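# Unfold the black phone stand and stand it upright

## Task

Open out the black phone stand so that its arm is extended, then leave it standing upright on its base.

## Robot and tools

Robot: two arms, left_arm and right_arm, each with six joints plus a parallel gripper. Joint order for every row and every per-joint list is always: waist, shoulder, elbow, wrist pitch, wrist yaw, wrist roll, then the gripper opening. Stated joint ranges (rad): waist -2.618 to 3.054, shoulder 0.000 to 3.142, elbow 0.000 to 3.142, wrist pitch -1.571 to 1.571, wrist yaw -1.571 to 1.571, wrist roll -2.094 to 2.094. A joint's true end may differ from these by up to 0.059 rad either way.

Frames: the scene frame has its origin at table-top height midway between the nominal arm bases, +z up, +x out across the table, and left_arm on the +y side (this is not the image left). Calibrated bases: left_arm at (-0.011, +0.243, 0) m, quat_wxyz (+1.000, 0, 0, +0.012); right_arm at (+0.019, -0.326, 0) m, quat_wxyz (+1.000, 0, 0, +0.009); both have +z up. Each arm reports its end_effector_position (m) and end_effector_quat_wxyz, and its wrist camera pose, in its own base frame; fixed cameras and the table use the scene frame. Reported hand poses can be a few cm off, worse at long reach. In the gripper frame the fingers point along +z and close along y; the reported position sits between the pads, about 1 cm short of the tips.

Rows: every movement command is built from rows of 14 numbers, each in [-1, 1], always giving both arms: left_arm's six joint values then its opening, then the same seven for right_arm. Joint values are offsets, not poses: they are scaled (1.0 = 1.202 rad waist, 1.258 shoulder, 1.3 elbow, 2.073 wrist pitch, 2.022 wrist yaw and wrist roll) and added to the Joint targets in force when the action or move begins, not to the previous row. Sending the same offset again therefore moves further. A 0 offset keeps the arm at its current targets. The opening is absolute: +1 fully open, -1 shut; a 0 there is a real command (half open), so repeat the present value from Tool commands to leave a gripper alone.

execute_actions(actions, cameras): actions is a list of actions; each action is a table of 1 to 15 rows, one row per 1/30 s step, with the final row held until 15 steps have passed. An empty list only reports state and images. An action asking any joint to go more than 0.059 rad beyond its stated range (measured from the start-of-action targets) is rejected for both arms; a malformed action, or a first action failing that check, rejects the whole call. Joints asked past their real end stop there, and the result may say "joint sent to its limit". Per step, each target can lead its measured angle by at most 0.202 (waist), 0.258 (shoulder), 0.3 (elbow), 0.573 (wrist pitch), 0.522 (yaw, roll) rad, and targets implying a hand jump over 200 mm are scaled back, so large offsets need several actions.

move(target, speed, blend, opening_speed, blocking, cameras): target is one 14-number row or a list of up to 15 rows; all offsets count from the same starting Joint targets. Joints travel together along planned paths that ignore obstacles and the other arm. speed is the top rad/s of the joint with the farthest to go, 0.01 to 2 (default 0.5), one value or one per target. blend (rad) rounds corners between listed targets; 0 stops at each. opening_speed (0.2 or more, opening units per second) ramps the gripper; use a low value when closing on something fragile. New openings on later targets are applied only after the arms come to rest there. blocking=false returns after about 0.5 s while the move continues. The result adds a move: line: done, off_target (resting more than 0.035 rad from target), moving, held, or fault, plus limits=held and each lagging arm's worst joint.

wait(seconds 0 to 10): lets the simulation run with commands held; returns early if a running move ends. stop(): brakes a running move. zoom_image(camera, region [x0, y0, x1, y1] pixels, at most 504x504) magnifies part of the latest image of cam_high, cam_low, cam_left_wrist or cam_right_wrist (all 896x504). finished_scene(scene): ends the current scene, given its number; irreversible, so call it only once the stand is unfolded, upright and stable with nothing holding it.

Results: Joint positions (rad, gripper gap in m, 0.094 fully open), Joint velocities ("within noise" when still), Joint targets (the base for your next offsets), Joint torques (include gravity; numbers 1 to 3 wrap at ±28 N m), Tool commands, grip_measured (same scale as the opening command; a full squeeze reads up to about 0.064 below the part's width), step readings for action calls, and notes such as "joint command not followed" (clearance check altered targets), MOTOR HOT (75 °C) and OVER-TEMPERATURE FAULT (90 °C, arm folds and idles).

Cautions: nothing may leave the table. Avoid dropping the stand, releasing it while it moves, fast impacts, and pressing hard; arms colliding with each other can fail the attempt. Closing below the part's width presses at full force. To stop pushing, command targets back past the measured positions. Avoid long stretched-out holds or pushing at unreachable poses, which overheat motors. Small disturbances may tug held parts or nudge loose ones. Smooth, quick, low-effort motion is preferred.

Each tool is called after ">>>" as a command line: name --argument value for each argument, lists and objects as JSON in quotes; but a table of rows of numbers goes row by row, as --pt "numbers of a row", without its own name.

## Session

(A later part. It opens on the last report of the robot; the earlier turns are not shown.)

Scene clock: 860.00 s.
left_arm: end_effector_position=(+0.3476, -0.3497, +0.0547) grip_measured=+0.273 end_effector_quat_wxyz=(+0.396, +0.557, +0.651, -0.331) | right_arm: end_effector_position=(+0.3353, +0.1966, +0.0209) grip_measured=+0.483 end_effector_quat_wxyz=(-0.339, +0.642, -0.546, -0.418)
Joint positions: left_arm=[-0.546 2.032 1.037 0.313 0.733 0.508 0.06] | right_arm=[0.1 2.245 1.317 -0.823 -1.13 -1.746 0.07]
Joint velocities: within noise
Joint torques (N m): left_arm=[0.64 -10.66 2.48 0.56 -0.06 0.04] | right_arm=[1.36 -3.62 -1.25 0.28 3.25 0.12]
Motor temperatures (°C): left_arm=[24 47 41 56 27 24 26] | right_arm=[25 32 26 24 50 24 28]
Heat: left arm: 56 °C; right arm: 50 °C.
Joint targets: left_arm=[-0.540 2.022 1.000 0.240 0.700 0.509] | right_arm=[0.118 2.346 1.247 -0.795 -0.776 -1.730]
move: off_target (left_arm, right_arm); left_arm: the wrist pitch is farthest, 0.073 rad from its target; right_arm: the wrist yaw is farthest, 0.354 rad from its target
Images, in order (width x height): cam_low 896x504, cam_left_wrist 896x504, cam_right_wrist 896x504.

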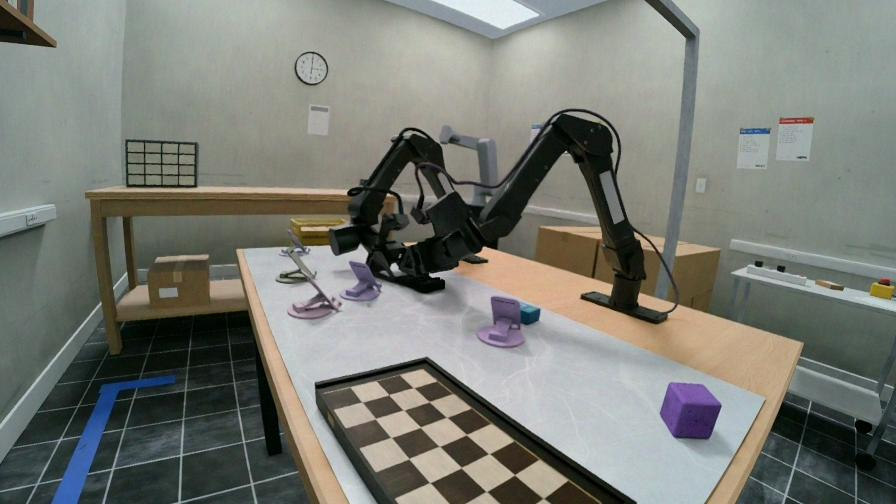

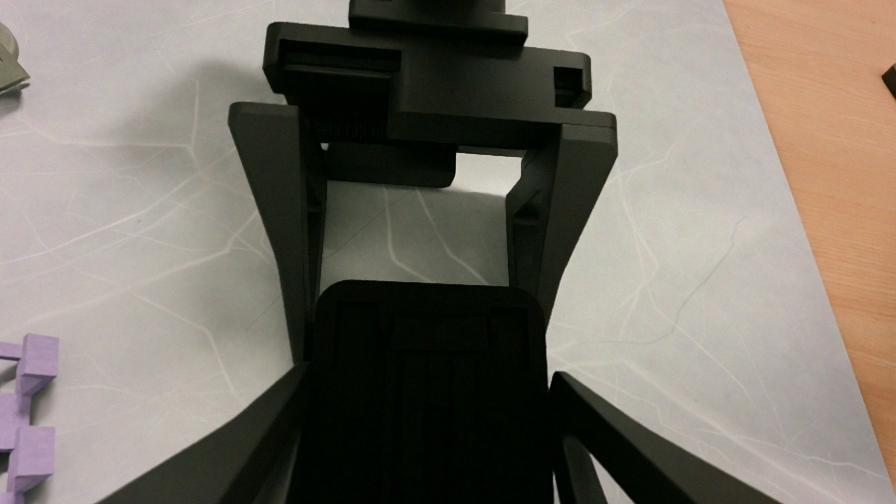

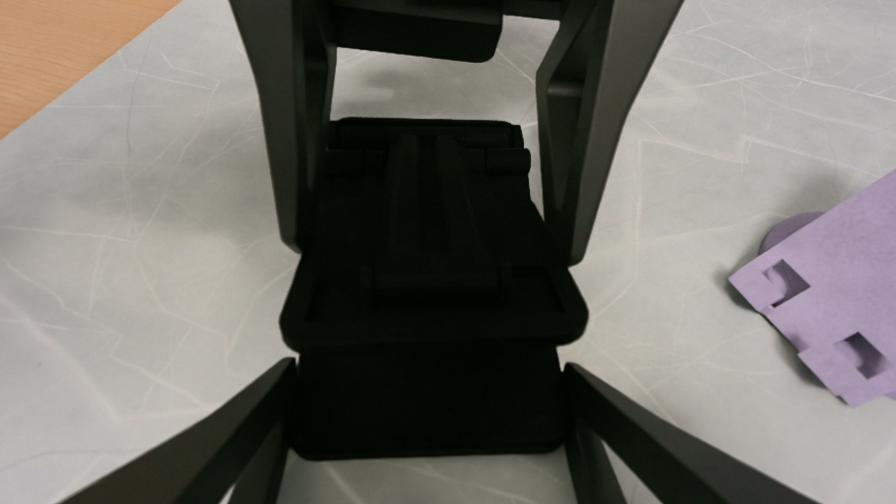

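>>> execute_actions --actions '[]'

Scene clock: 898.20 s.
left_arm: end_effector_position=(+0.3476, -0.3497, +0.0546) grip_measured=+0.273 end_effector_quat_wxyz=(+0.395, +0.557, +0.651, -0.331) | right_arm: end_effector_position=(+0.3353, +0.1966, +0.0209) grip_measured=+0.483 end_effector_quat_wxyz=(-0.339, +0.642, -0.546, -0.418)
Joint positions: left_arm=[-0.546 2.032 1.037 0.314 0.733 0.508 0.06] | right_arm=[0.1 2.245 1.317 -0.823 -1.13 -1.746 0.07]
Joint velocities: within noise
Joint torques (N m): left_arm=[0.59 -10.69 2.52 0.54 -0.07 0.04] | right_arm=[1.35 -3.69 -1.17 0.23 3.29 0.12]
Motor temperatures (°C): left_arm=[24 40 35 38 26 24 27] | right_arm=[25 31 25 24 53 24 28]
Heat: left arm: 40 °C; right arm: 53 °C.
Joint targets: left_arm=[-0.540 2.022 1.000 0.239 0.701 0.509] | right_arm=[0.118 2.346 1.247 -0.795 -0.776 -1.730]
Tool commands: left_gripper/opening=+0.0 right_gripper/opening=+0.2

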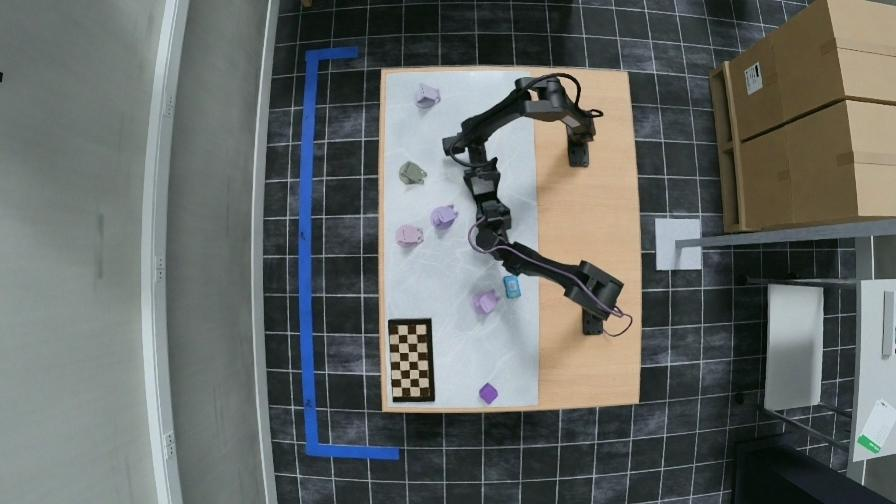

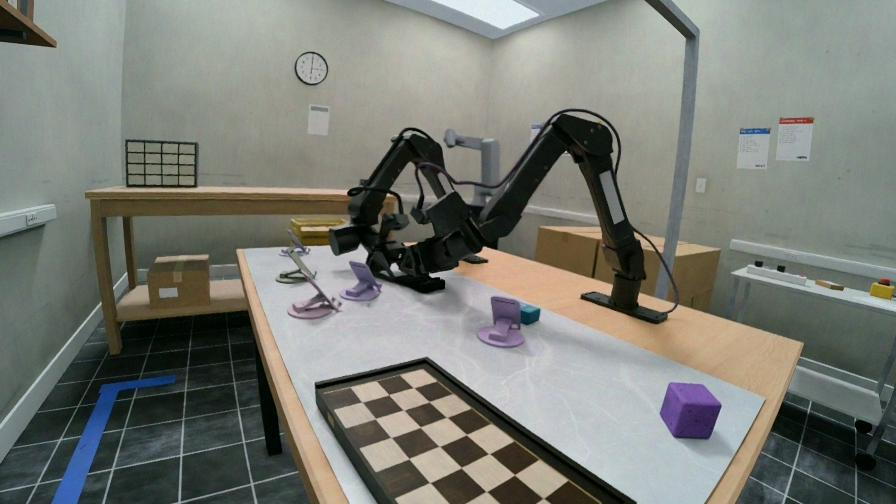

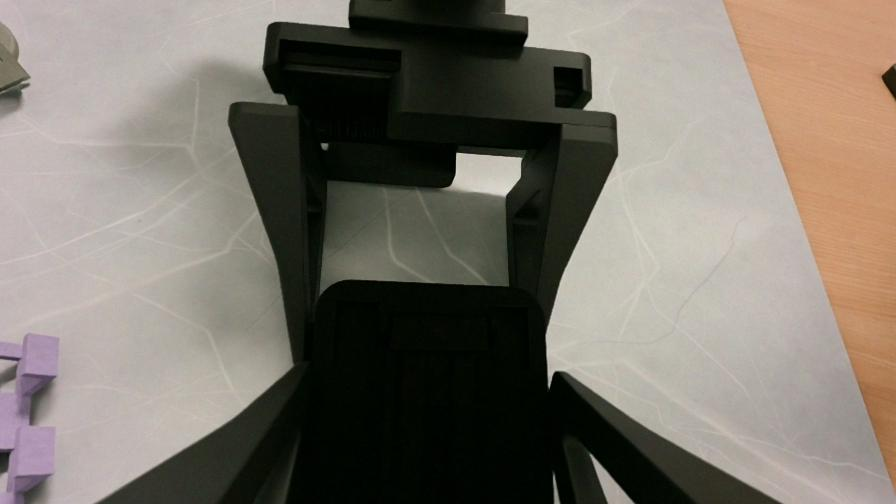

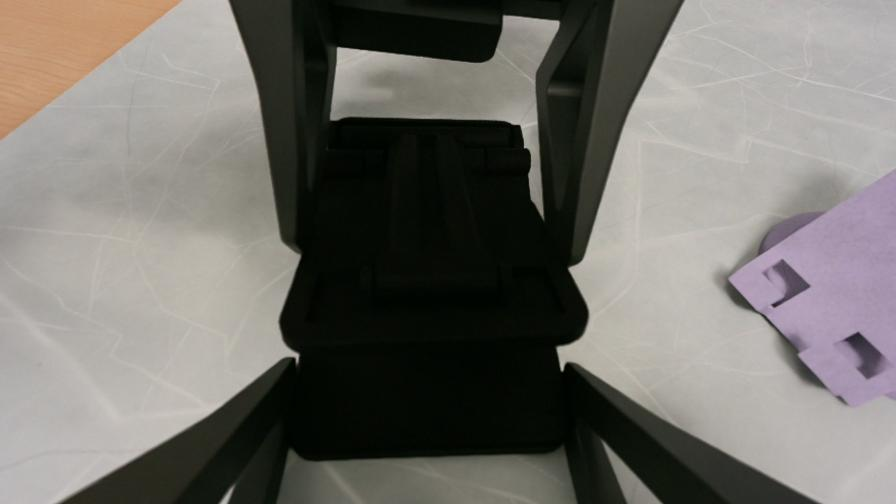

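>>> move --target '[0.0416,-0.115,-0.03,0.265,0.1385,-0.0168,0.0,0,0,0,0,0,0,0.2]' --speed 0.4

Scene clock: 915.80 s.
left_arm: end_effector_position=(+0.3428, -0.3410, +0.0777) grip_measured=+0.273 end_effector_quat_wxyz=(+0.447, +0.544, +0.605, -0.372) | right_arm: end_effector_position=(+0.3319, +0.2002, +0.0211) grip_measured=+0.483 end_effector_quat_wxyz=(-0.338, +0.644, -0.542, -0.422)
Joint positions: left_arm=[-0.503 2.012 0.936 0.56 0.855 0.443 0.06] | right_arm=[0.11 2.244 1.313 -0.824 -1.134 -1.749 0.07]
Joint velocities: within noise
Joint torques (N m): left_arm=[1.39 -22.05 7.05 3.62 1.62 0.33] | right_arm=[0.75 -3.55 -0.69 0.26 3.31 0.16]
Motor temperatures (°C): left_arm=[24 41 35 38 26 24 27] | right_arm=[25 31 25 24 54 24 28]
Heat: left arm: 41 °C; right arm: 54 °C.
Joint targets: left_arm=[-0.490 1.878 0.961 0.789 0.981 0.476] | right_arm=[0.118 2.346 1.247 -0.795 -0.776 -1.730]
move: off_target (left_arm, right_arm); left_arm: the wrist pitch is farthest, 0.228 rad from its target; right_arm: the wrist yaw is farthest, 0.358 rad from its target

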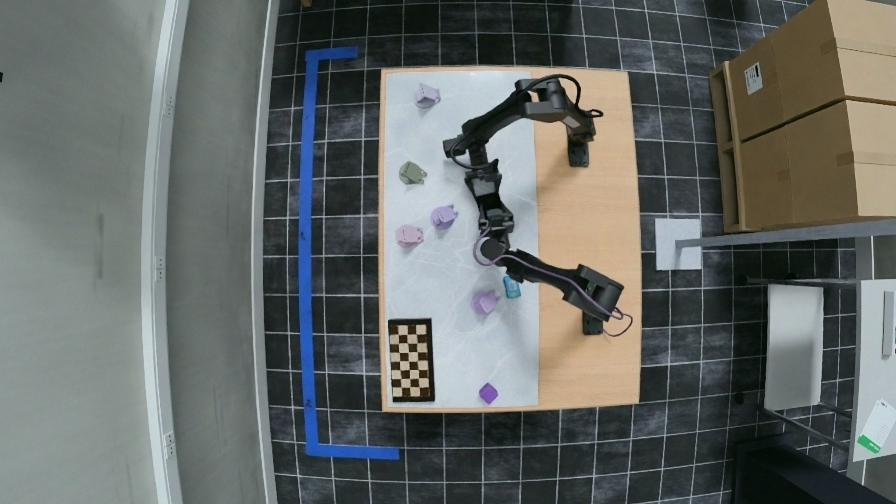

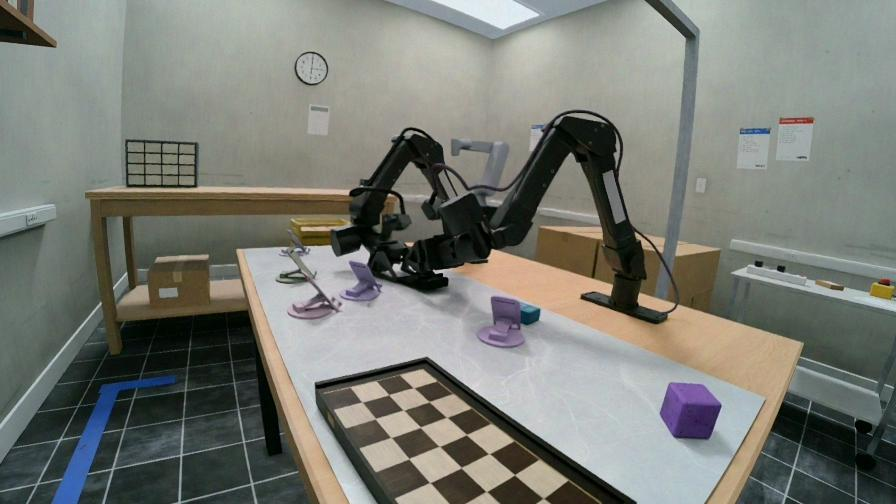

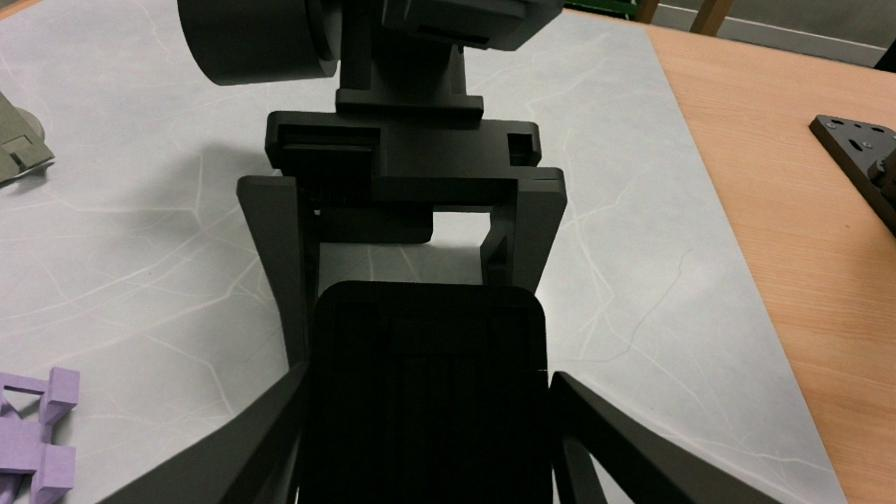

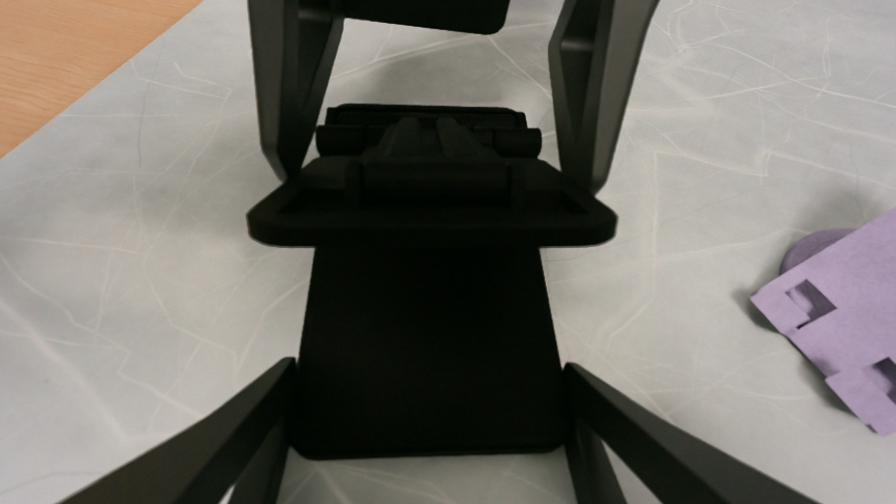

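>>> move --target '[0.0033,0.113,-0.0615,-0.0917,-0.0593,-0.013,0.0,0,0,0,0,0,0,0.2]' --speed 0.4 --cameras '["cam_left_wrist","cam_right_wrist"]'

Scene clock: 929.43 s.
left_arm: end_effector_position=(+0.3413, -0.3362, +0.0716) grip_measured=+0.272 end_effector_quat_wxyz=(+0.448, +0.538, +0.612, -0.367) | right_arm: end_effector_position=(+0.3319, +0.2003, +0.0209) grip_measured=+0.483 end_effector_quat_wxyz=(-0.337, +0.644, -0.542, -0.421)
Joint positions: left_arm=[-0.499 2.012 0.905 0.591 0.84 0.434 0.06] | right_arm=[0.111 2.244 1.313 -0.823 -1.133 -1.75 0.07]
Joint velocities: within noise
Joint torques (N m): left_arm=[1.35 -8.72 3.22 1.39 0.48 0.16] | right_arm=[0.55 -3.66 -0.79 0.29 3.3 0.15]
Motor temperatures (°C): left_arm=[24 54 37 47 27 24 27] | right_arm=[25 31 25 24 56 24 28]
Heat: left arm: 54 °C; right arm: 56 °C.
Joint targets: left_arm=[-0.486 2.020 0.881 0.599 0.861 0.449] | right_arm=[0.118 2.346 1.247 -0.795 -0.776 -1.730]
move: off_target (right_arm); right_arm: the wrist yaw is farthest, 0.357 rad from its target
Images, in order (width x height): cam_left_wrist 896x504, cam_right_wrist 896x504.

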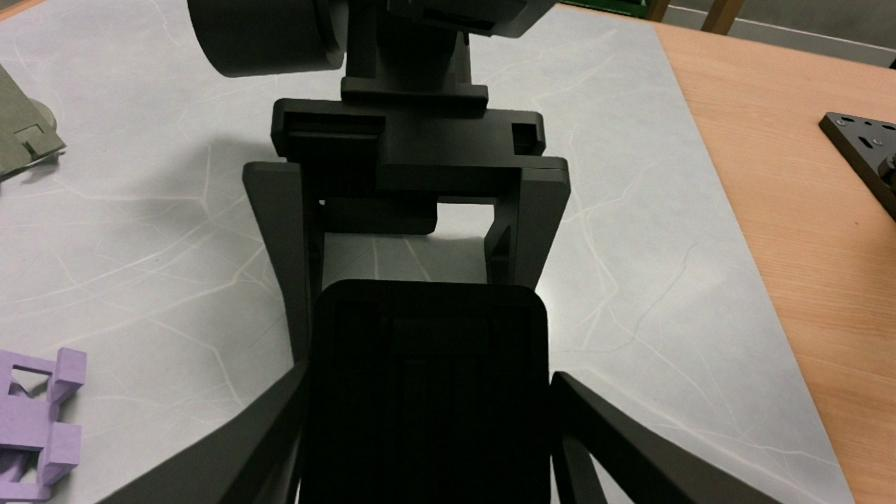

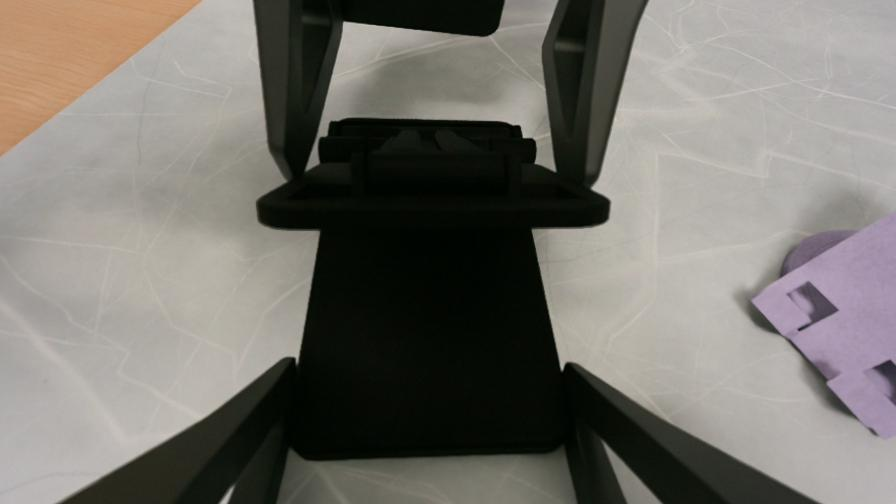

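>>> move --target '[0.0416,-0.0318,-0.0308,0.2653,0.094,-0.09,0.0,0,0,0,0,0,0,0.2]' --speed 0.4 --cameras '["cam_left_wrist","cam_right_wrist"]'

Scene clock: 941.77 s.
left_arm: end_effector_position=(+0.3374, -0.3254, +0.0995) grip_measured=+0.271 end_effector_quat_wxyz=(+0.494, +0.507, +0.573, -0.413) | right_arm: end_effector_position=(+0.3295, +0.2036, +0.0215) grip_measured=+0.483 end_effector_quat_wxyz=(-0.335, +0.642, -0.541, -0.427)
Joint positions: left_arm=[-0.457 2.018 0.818 0.906 0.944 0.269 0.06] | right_arm=[0.119 2.244 1.31 -0.824 -1.139 -1.742 0.07]
Joint velocities: within noise
Joint torques (N m): left_arm=[1.98 -12.46 6.41 3.79 1.37 0.02] | right_arm=[0.01 -3.56 -0.87 0.29 3.36 0.12]
Motor temperatures (°C): left_arm=[24 48 36 45 27 24 27] | right_arm=[25 31 25 24 57 24 28]
Heat: left arm: 48 °C; right arm: 57 °C.
Joint targets: left_arm=[-0.436 1.980 0.841 1.149 1.051 0.267] | right_arm=[0.118 2.346 1.247 -0.795 -0.776 -1.730]
move: off_target (left_arm, right_arm); left_arm: the wrist pitch is farthest, 0.243 rad from its target; right_arm: the wrist yaw is farthest, 0.363 rad from its target
Images, in order (width x height): cam_left_wrist 896x504, cam_right_wrist 896x504.

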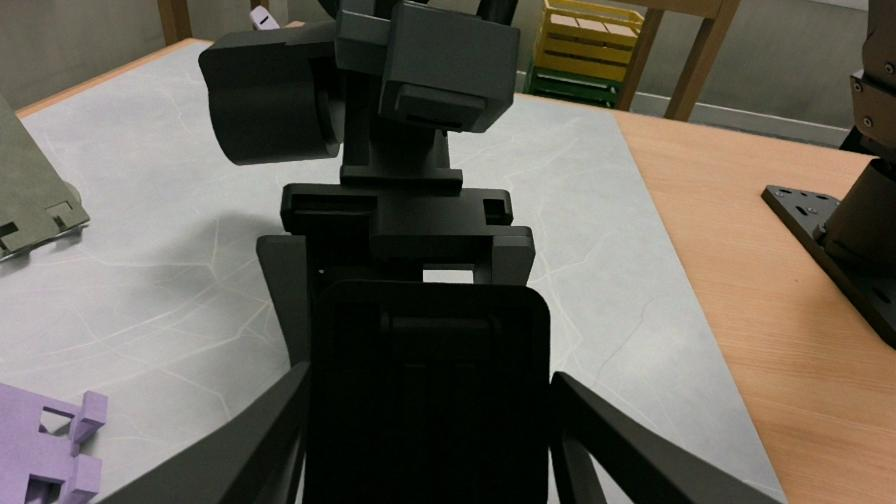

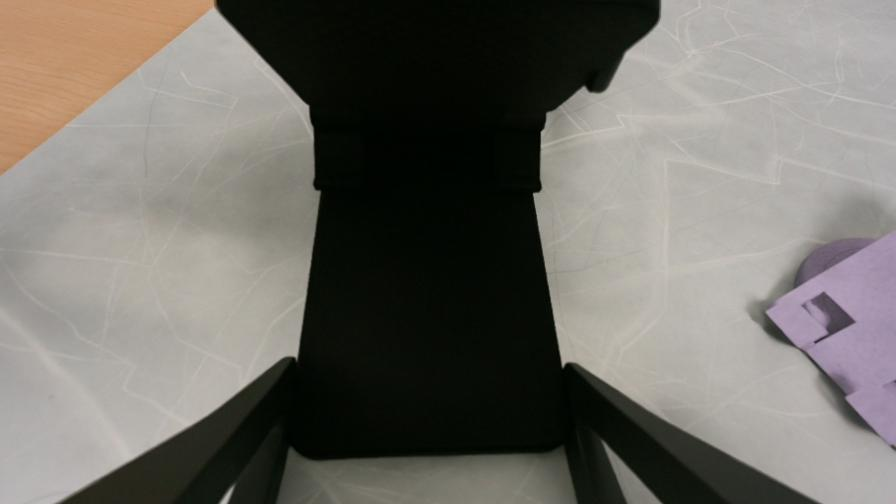

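>>> move --target '[-0.0075,0.04,-0.0392,-0.106,-0.045,0,0.0,0,0,0,0,0,0,0.2]' --speed 0.4

>>> zoom_image --camera "cam_low" --region '[330, 180, 510, 300]'

Scene clock: 947.20 s.
left_arm: end_effector_position=(+0.3358, -0.3220, +0.0938) grip_measured=+0.271 end_effector_quat_wxyz=(+0.490, +0.503, +0.581, -0.411) | right_arm: end_effector_position=(+0.3294, +0.2035, +0.0213) grip_measured=+0.483 end_effector_quat_wxyz=(-0.336, +0.644, -0.540, -0.426)
Joint positions: left_arm=[-0.453 2.018 0.8 0.907 0.936 0.269 0.06] | right_arm=[0.119 2.244 1.31 -0.824 -1.138 -1.746 0.07]
Joint velocities: within noise
Joint torques (N m): left_arm=[0.83 -7.94 3.71 1.59 0.43 -0.01] | right_arm=[-0.23 -3.62 -0.76 0.28 3.28 0.19]
Motor temperatures (°C): left_arm=[24 48 36 51 27 24 27] | right_arm=[25 31 25 24 57 24 28]
Heat: left arm: 51 °C; right arm: 57 °C.
Joint targets: left_arm=[-0.445 2.030 0.790 0.929 0.960 0.267] | right_arm=[0.118 2.346 1.247 -0.795 -0.777 -1.730]
move: off_target (right_arm); right_arm: the wrist yaw is farthest, 0.362 rad from its target

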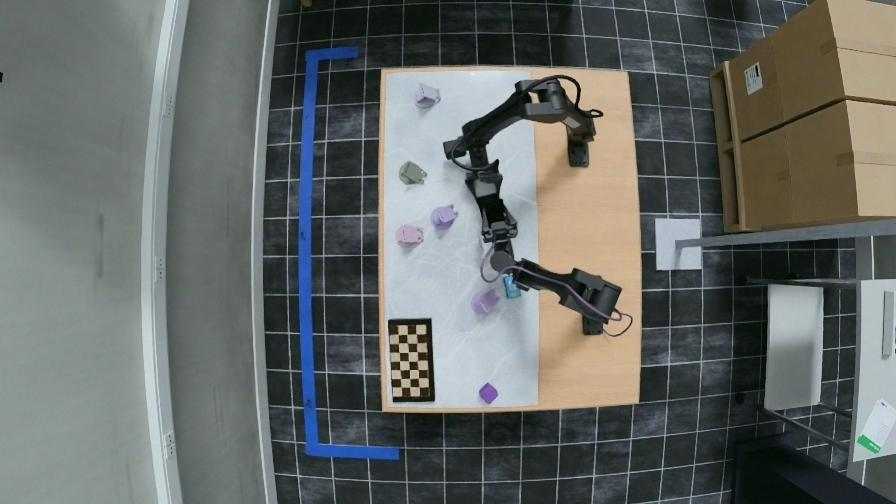

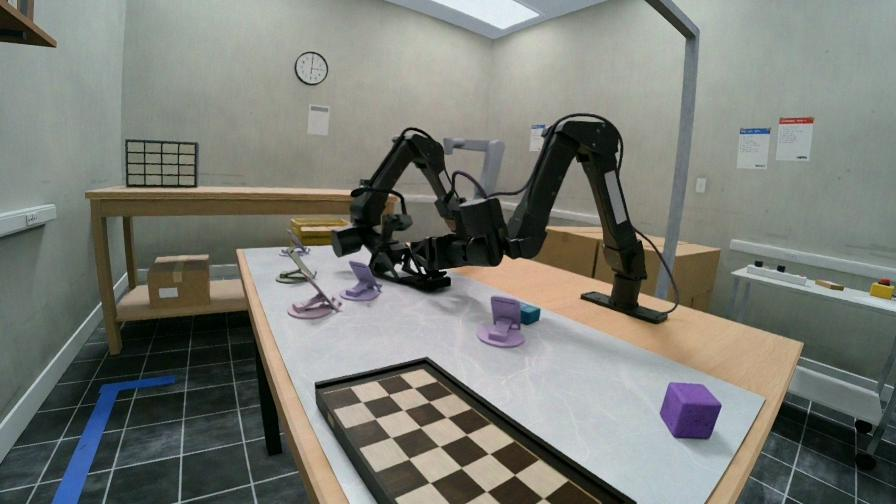

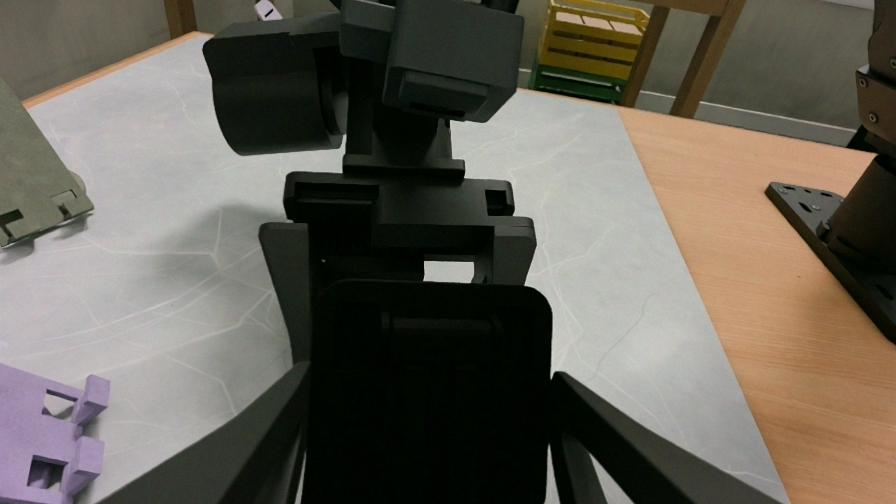

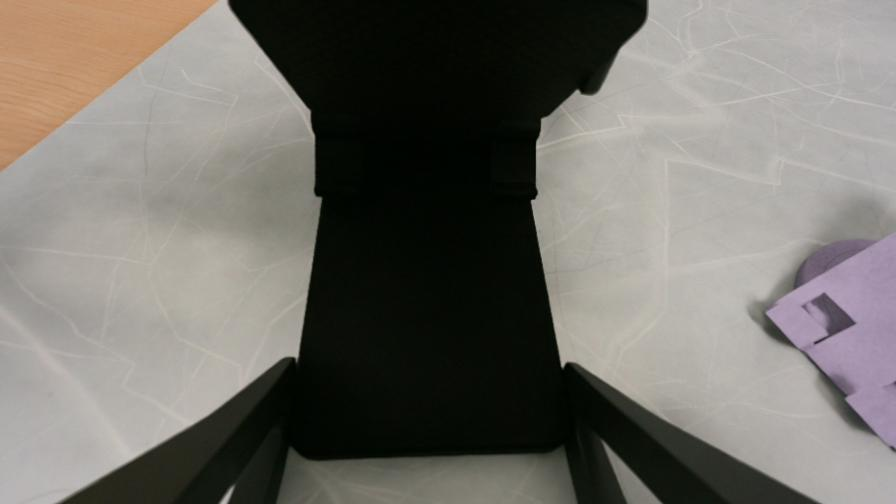

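Scaled by 2.800.

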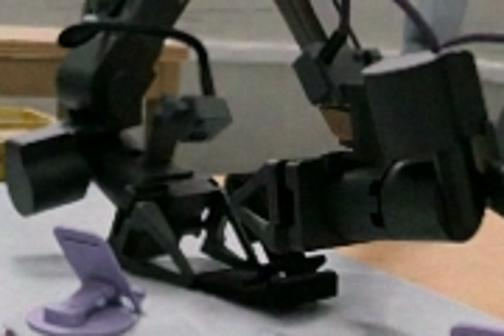

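>>> move --pt "-0.004 -0.05 0.05 0.1 0.017 0 0.0 0 0 0 0 0 0 0.2" --pt "-0.0083 -0.1033 0.106 0.193 0.0346 0 0.0 0 0 0 0 0 0 0.2" --speed 0.3 --cameras '["cam_left_wrist","cam_right_wrist"]'

Scene clock: 970.57 s.
left_arm: end_effector_position=(+0.3373, -0.3290, +0.1183) grip_measured=+0.271 end_effector_quat_wxyz=(+0.520, +0.508, +0.543, -0.420) | right_arm: end_effector_position=(+0.3288, +0.2038, +0.0223) grip_measured=+0.483 end_effector_quat_wxyz=(-0.334, +0.640, -0.542, -0.430)
Joint positions: left_arm=[-0.459 2.018 0.82 1.009 0.965 0.227 0.06] | right_arm=[0.119 2.244 1.31 -0.83 -1.143 -1.741 0.07]
Joint velocities: within noise
Joint torques (N m): left_arm=[0.4 -20.14 13.5 4.56 0.83 0.39] | right_arm=[-0.21 -3.63 -0.49 0.3 3.47 0.11]
Motor temperatures (°C): left_arm=[24 44 36 47 26 24 27] | right_arm=[25 30 25 24 59 24 28]
Heat: left arm: 47 °C; right arm: 59 °C.
Joint targets: left_arm=[-0.455 1.900 0.928 1.329 1.030 0.267] | right_arm=[0.118 2.346 1.247 -0.795 -0.776 -1.730]
move: off_target (left_arm, right_arm); left_arm: the wrist pitch is farthest, 0.320 rad from its target; right_arm: the wrist yaw is farthest, 0.366 rad from its target
Images, in order (width x height): cam_left_wrist 896x504, cam_right_wrist 896x504.

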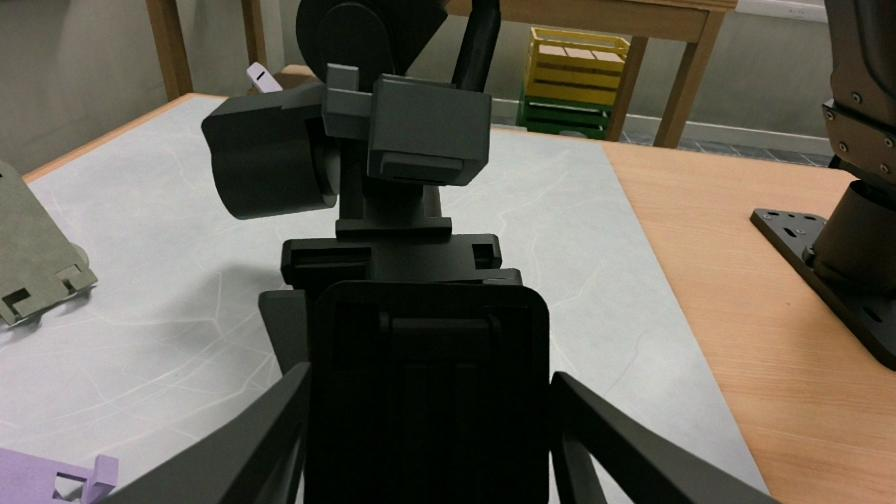

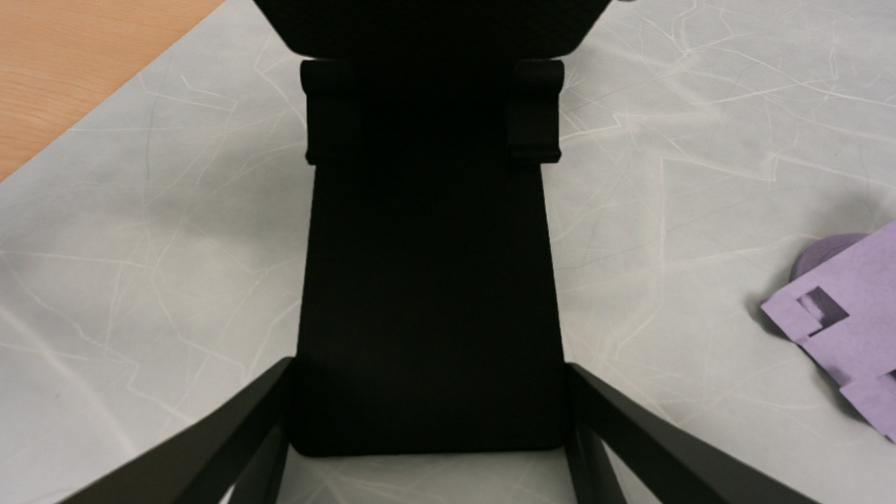

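>>> move --target '[-0.004,0.095,-0.085,-0.16,-0.04,-0.01,0.0,0,0,0,0,0,0,0.2]' --speed 0.3 --cameras '["cam_low","cam_left_wrist","cam_right_wrist"]'

>>> zoom_image --camera "cam_low" --region '[330, 180, 510, 300]'

Scene clock: 977.63 s.
left_arm: end_effector_position=(+0.3367, -0.3284, +0.1125) grip_measured=+0.271 end_effector_quat_wxyz=(+0.508, +0.505, +0.555, -0.423) | right_arm: end_effector_position=(+0.3288, +0.2037, +0.0220) grip_measured=+0.483 end_effector_quat_wxyz=(-0.332, +0.638, -0.545, -0.430)
Joint positions: left_arm=[-0.459 2.018 0.82 0.975 0.962 0.226 0.06] | right_arm=[0.119 2.244 1.31 -0.83 -1.141 -1.733 0.07]
Joint velocities: within noise
Joint torques (N m): left_arm=[-0.1 -8.85 4.4 1.59 -0.03 0.21] | right_arm=[-0.47 -3.56 -0.58 0.32 3.36 0.02]
Motor temperatures (°C): left_arm=[24 49 37 54 26 24 27] | right_arm=[25 30 25 24 60 24 28]
Heat: left arm: 54 °C; right arm: 60 °C.
Joint targets: left_arm=[-0.459 2.020 0.817 0.997 0.949 0.247] | right_arm=[0.118 2.346 1.247 -0.795 -0.776 -1.730]
move: off_target (right_arm); right_arm: the wrist yaw is farthest, 0.365 rad from its target
Images, in order (width x height): cam_low 896x504, cam_left_wrist 896x504, cam_right_wrist 896x504.

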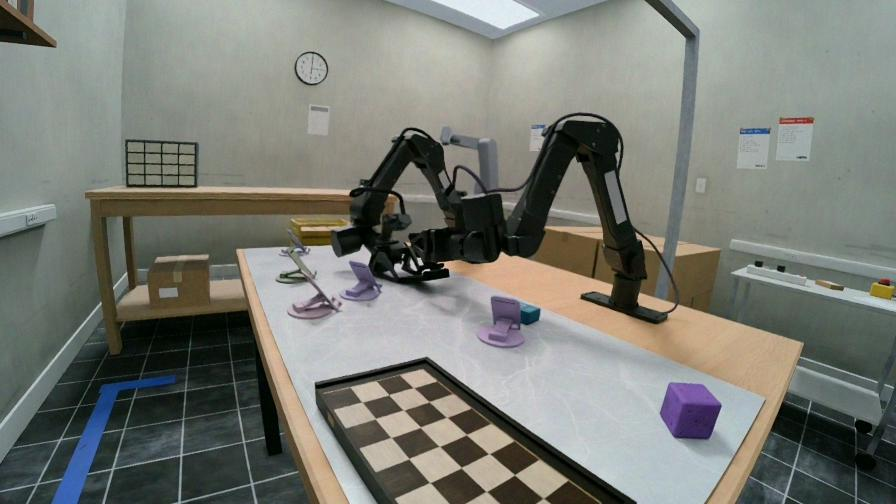

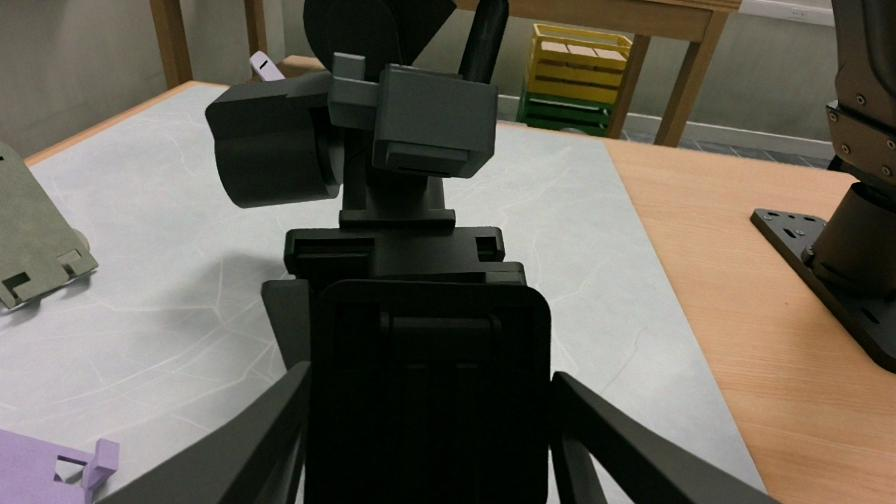

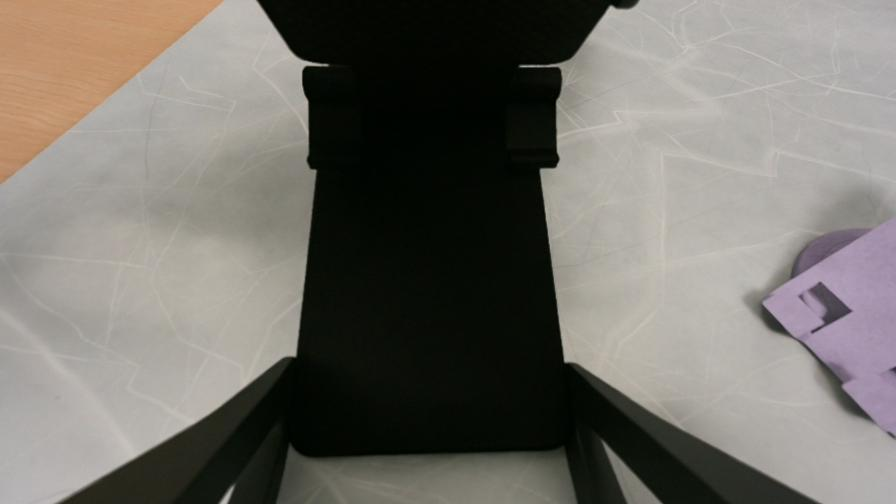

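Scaled by 2.800.

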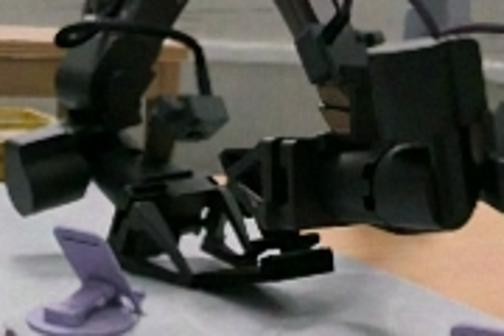

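>>> move --target '[0.0241,-0.0715,-0.0131,-0.1336,-0.003,0.041,0.0,0,0,0,0,0,0,0.2]' --speed 0.3 --cameras '["cam_low","cam_left_wrist","cam_right_wrist"]'

>>> zoom_image --camera "cam_low" --region '[330, 180, 510, 300]'

Scene clock: 990.57 s.
left_arm: end_effector_position=(+0.3346, -0.3183, +0.1059) grip_measured=+0.271 end_effector_quat_wxyz=(+0.483, +0.517, +0.577, -0.409) | right_arm: end_effector_position=(+0.3288, +0.2033, +0.0213) grip_measured=+0.483 end_effector_quat_wxyz=(-0.334, +0.643, -0.541, -0.427)
Joint positions: left_arm=[-0.441 1.958 0.82 0.781 0.962 0.324 0.06] | right_arm=[0.119 2.244 1.31 -0.829 -1.137 -1.745 0.07]
Joint velocities: within noise
Joint torques (N m): left_arm=[0.99 -11.29 3.33 0.78 -0.01 0.03] | right_arm=[-0.35 -3.64 -0.91 0.32 3.37 0.18]
Motor temperatures (°C): left_arm=[24 46 36 48 26 24 27] | right_arm=[25 30 25 24 61 24 28]
Heat: left arm: 48 °C; right arm: 61 °C.
Joint targets: left_arm=[-0.430 1.930 0.800 0.720 0.943 0.330] | right_arm=[0.118 2.346 1.247 -0.795 -0.776 -1.730]
move: off_target (left_arm, right_arm); left_arm: the wrist pitch is farthest, 0.061 rad from its target; right_arm: the wrist yaw is farthest, 0.361 rad from its target
Images, in order (width x height): cam_low 896x504, cam_left_wrist 896x504, cam_right_wrist 896x504.

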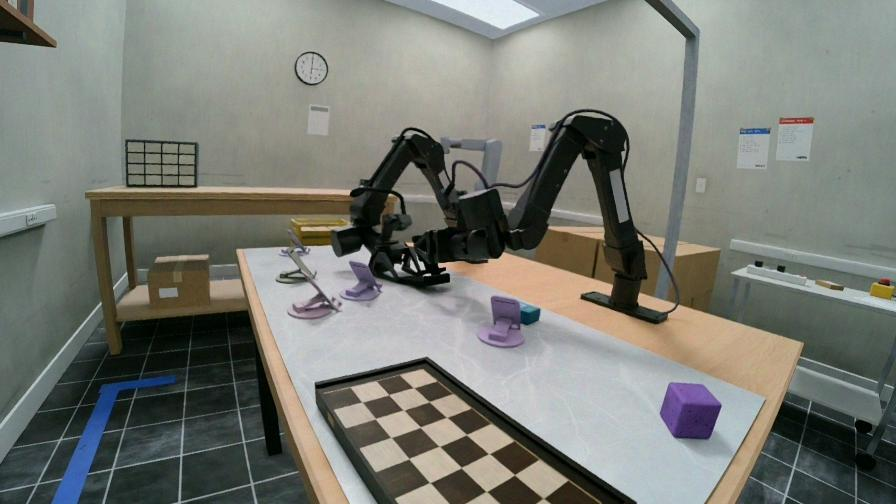

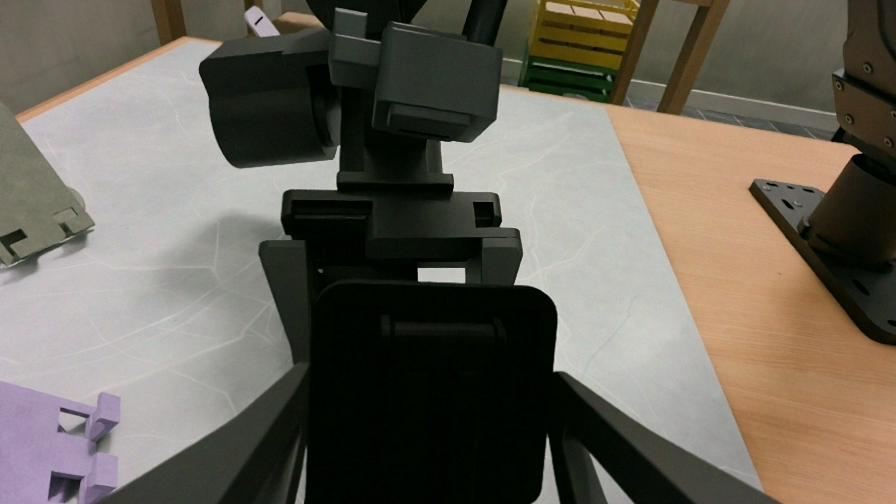

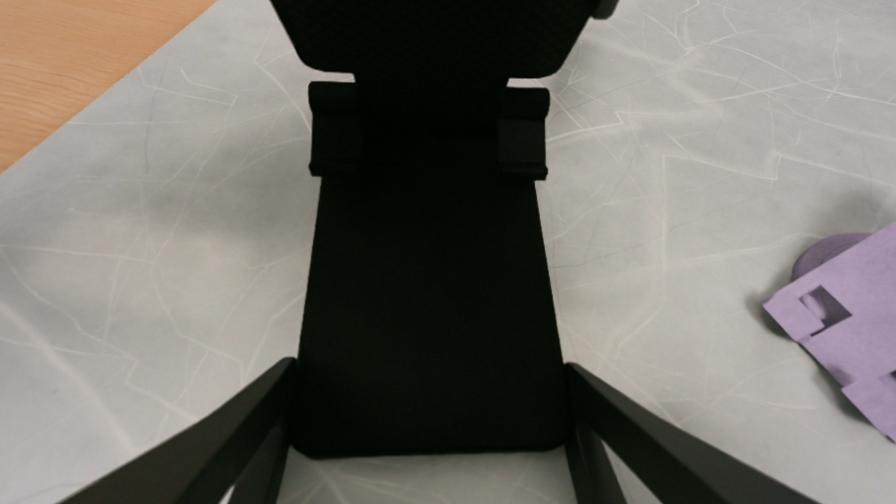

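Scaled by 2.800.

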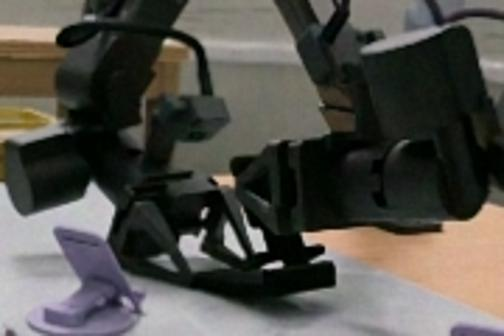

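>>> move --target '[0.012,0.008,-0.03,-0.025,0.003,0.0,0.0,0,0,0,0,0,0,0.2]' --speed 0.3 --cameras '["cam_right_wrist"]'

Scene clock: 998.53 s.
left_arm: end_effector_position=(+0.3306, -0.3086, +0.0954) grip_measured=+0.269 end_effector_quat_wxyz=(+0.475, +0.515, +0.587, -0.406) | right_arm: end_effector_position=(+0.3287, +0.2030, +0.0207) grip_measured=+0.483 end_effector_quat_wxyz=(-0.336, +0.648, -0.537, -0.423)
Joint positions: left_arm=[-0.423 1.954 0.787 0.77 0.968 0.344 0.06] | right_arm=[0.119 2.244 1.31 -0.828 -1.133 -1.762 0.07]
Joint velocities: within noise
Joint torques (N m): left_arm=[0.62 -9.8 2.77 0.36 0.01 -0.12] | right_arm=[-0.18 -3.58 -0.79 0.31 3.3 0.32]
Motor temperatures (°C): left_arm=[24 45 35 44 26 24 27] | right_arm=[25 30 25 24 61 24 28]
Heat: left arm: 45 °C; right arm: 61 °C.
Joint targets: left_arm=[-0.416 1.940 0.761 0.669 0.949 0.330] | right_arm=[0.118 2.346 1.247 -0.795 -0.776 -1.730]
move: off_target (left_arm, right_arm); left_arm: the wrist pitch is farthest, 0.102 rad from its target; right_arm: the wrist yaw is farthest, 0.357 rad from its target
Images, in order (width x height): cam_right_wrist 896x504.

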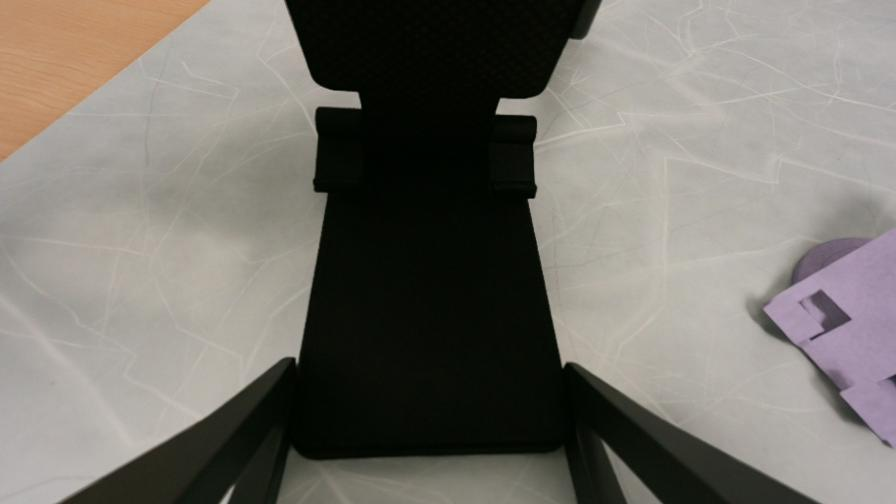

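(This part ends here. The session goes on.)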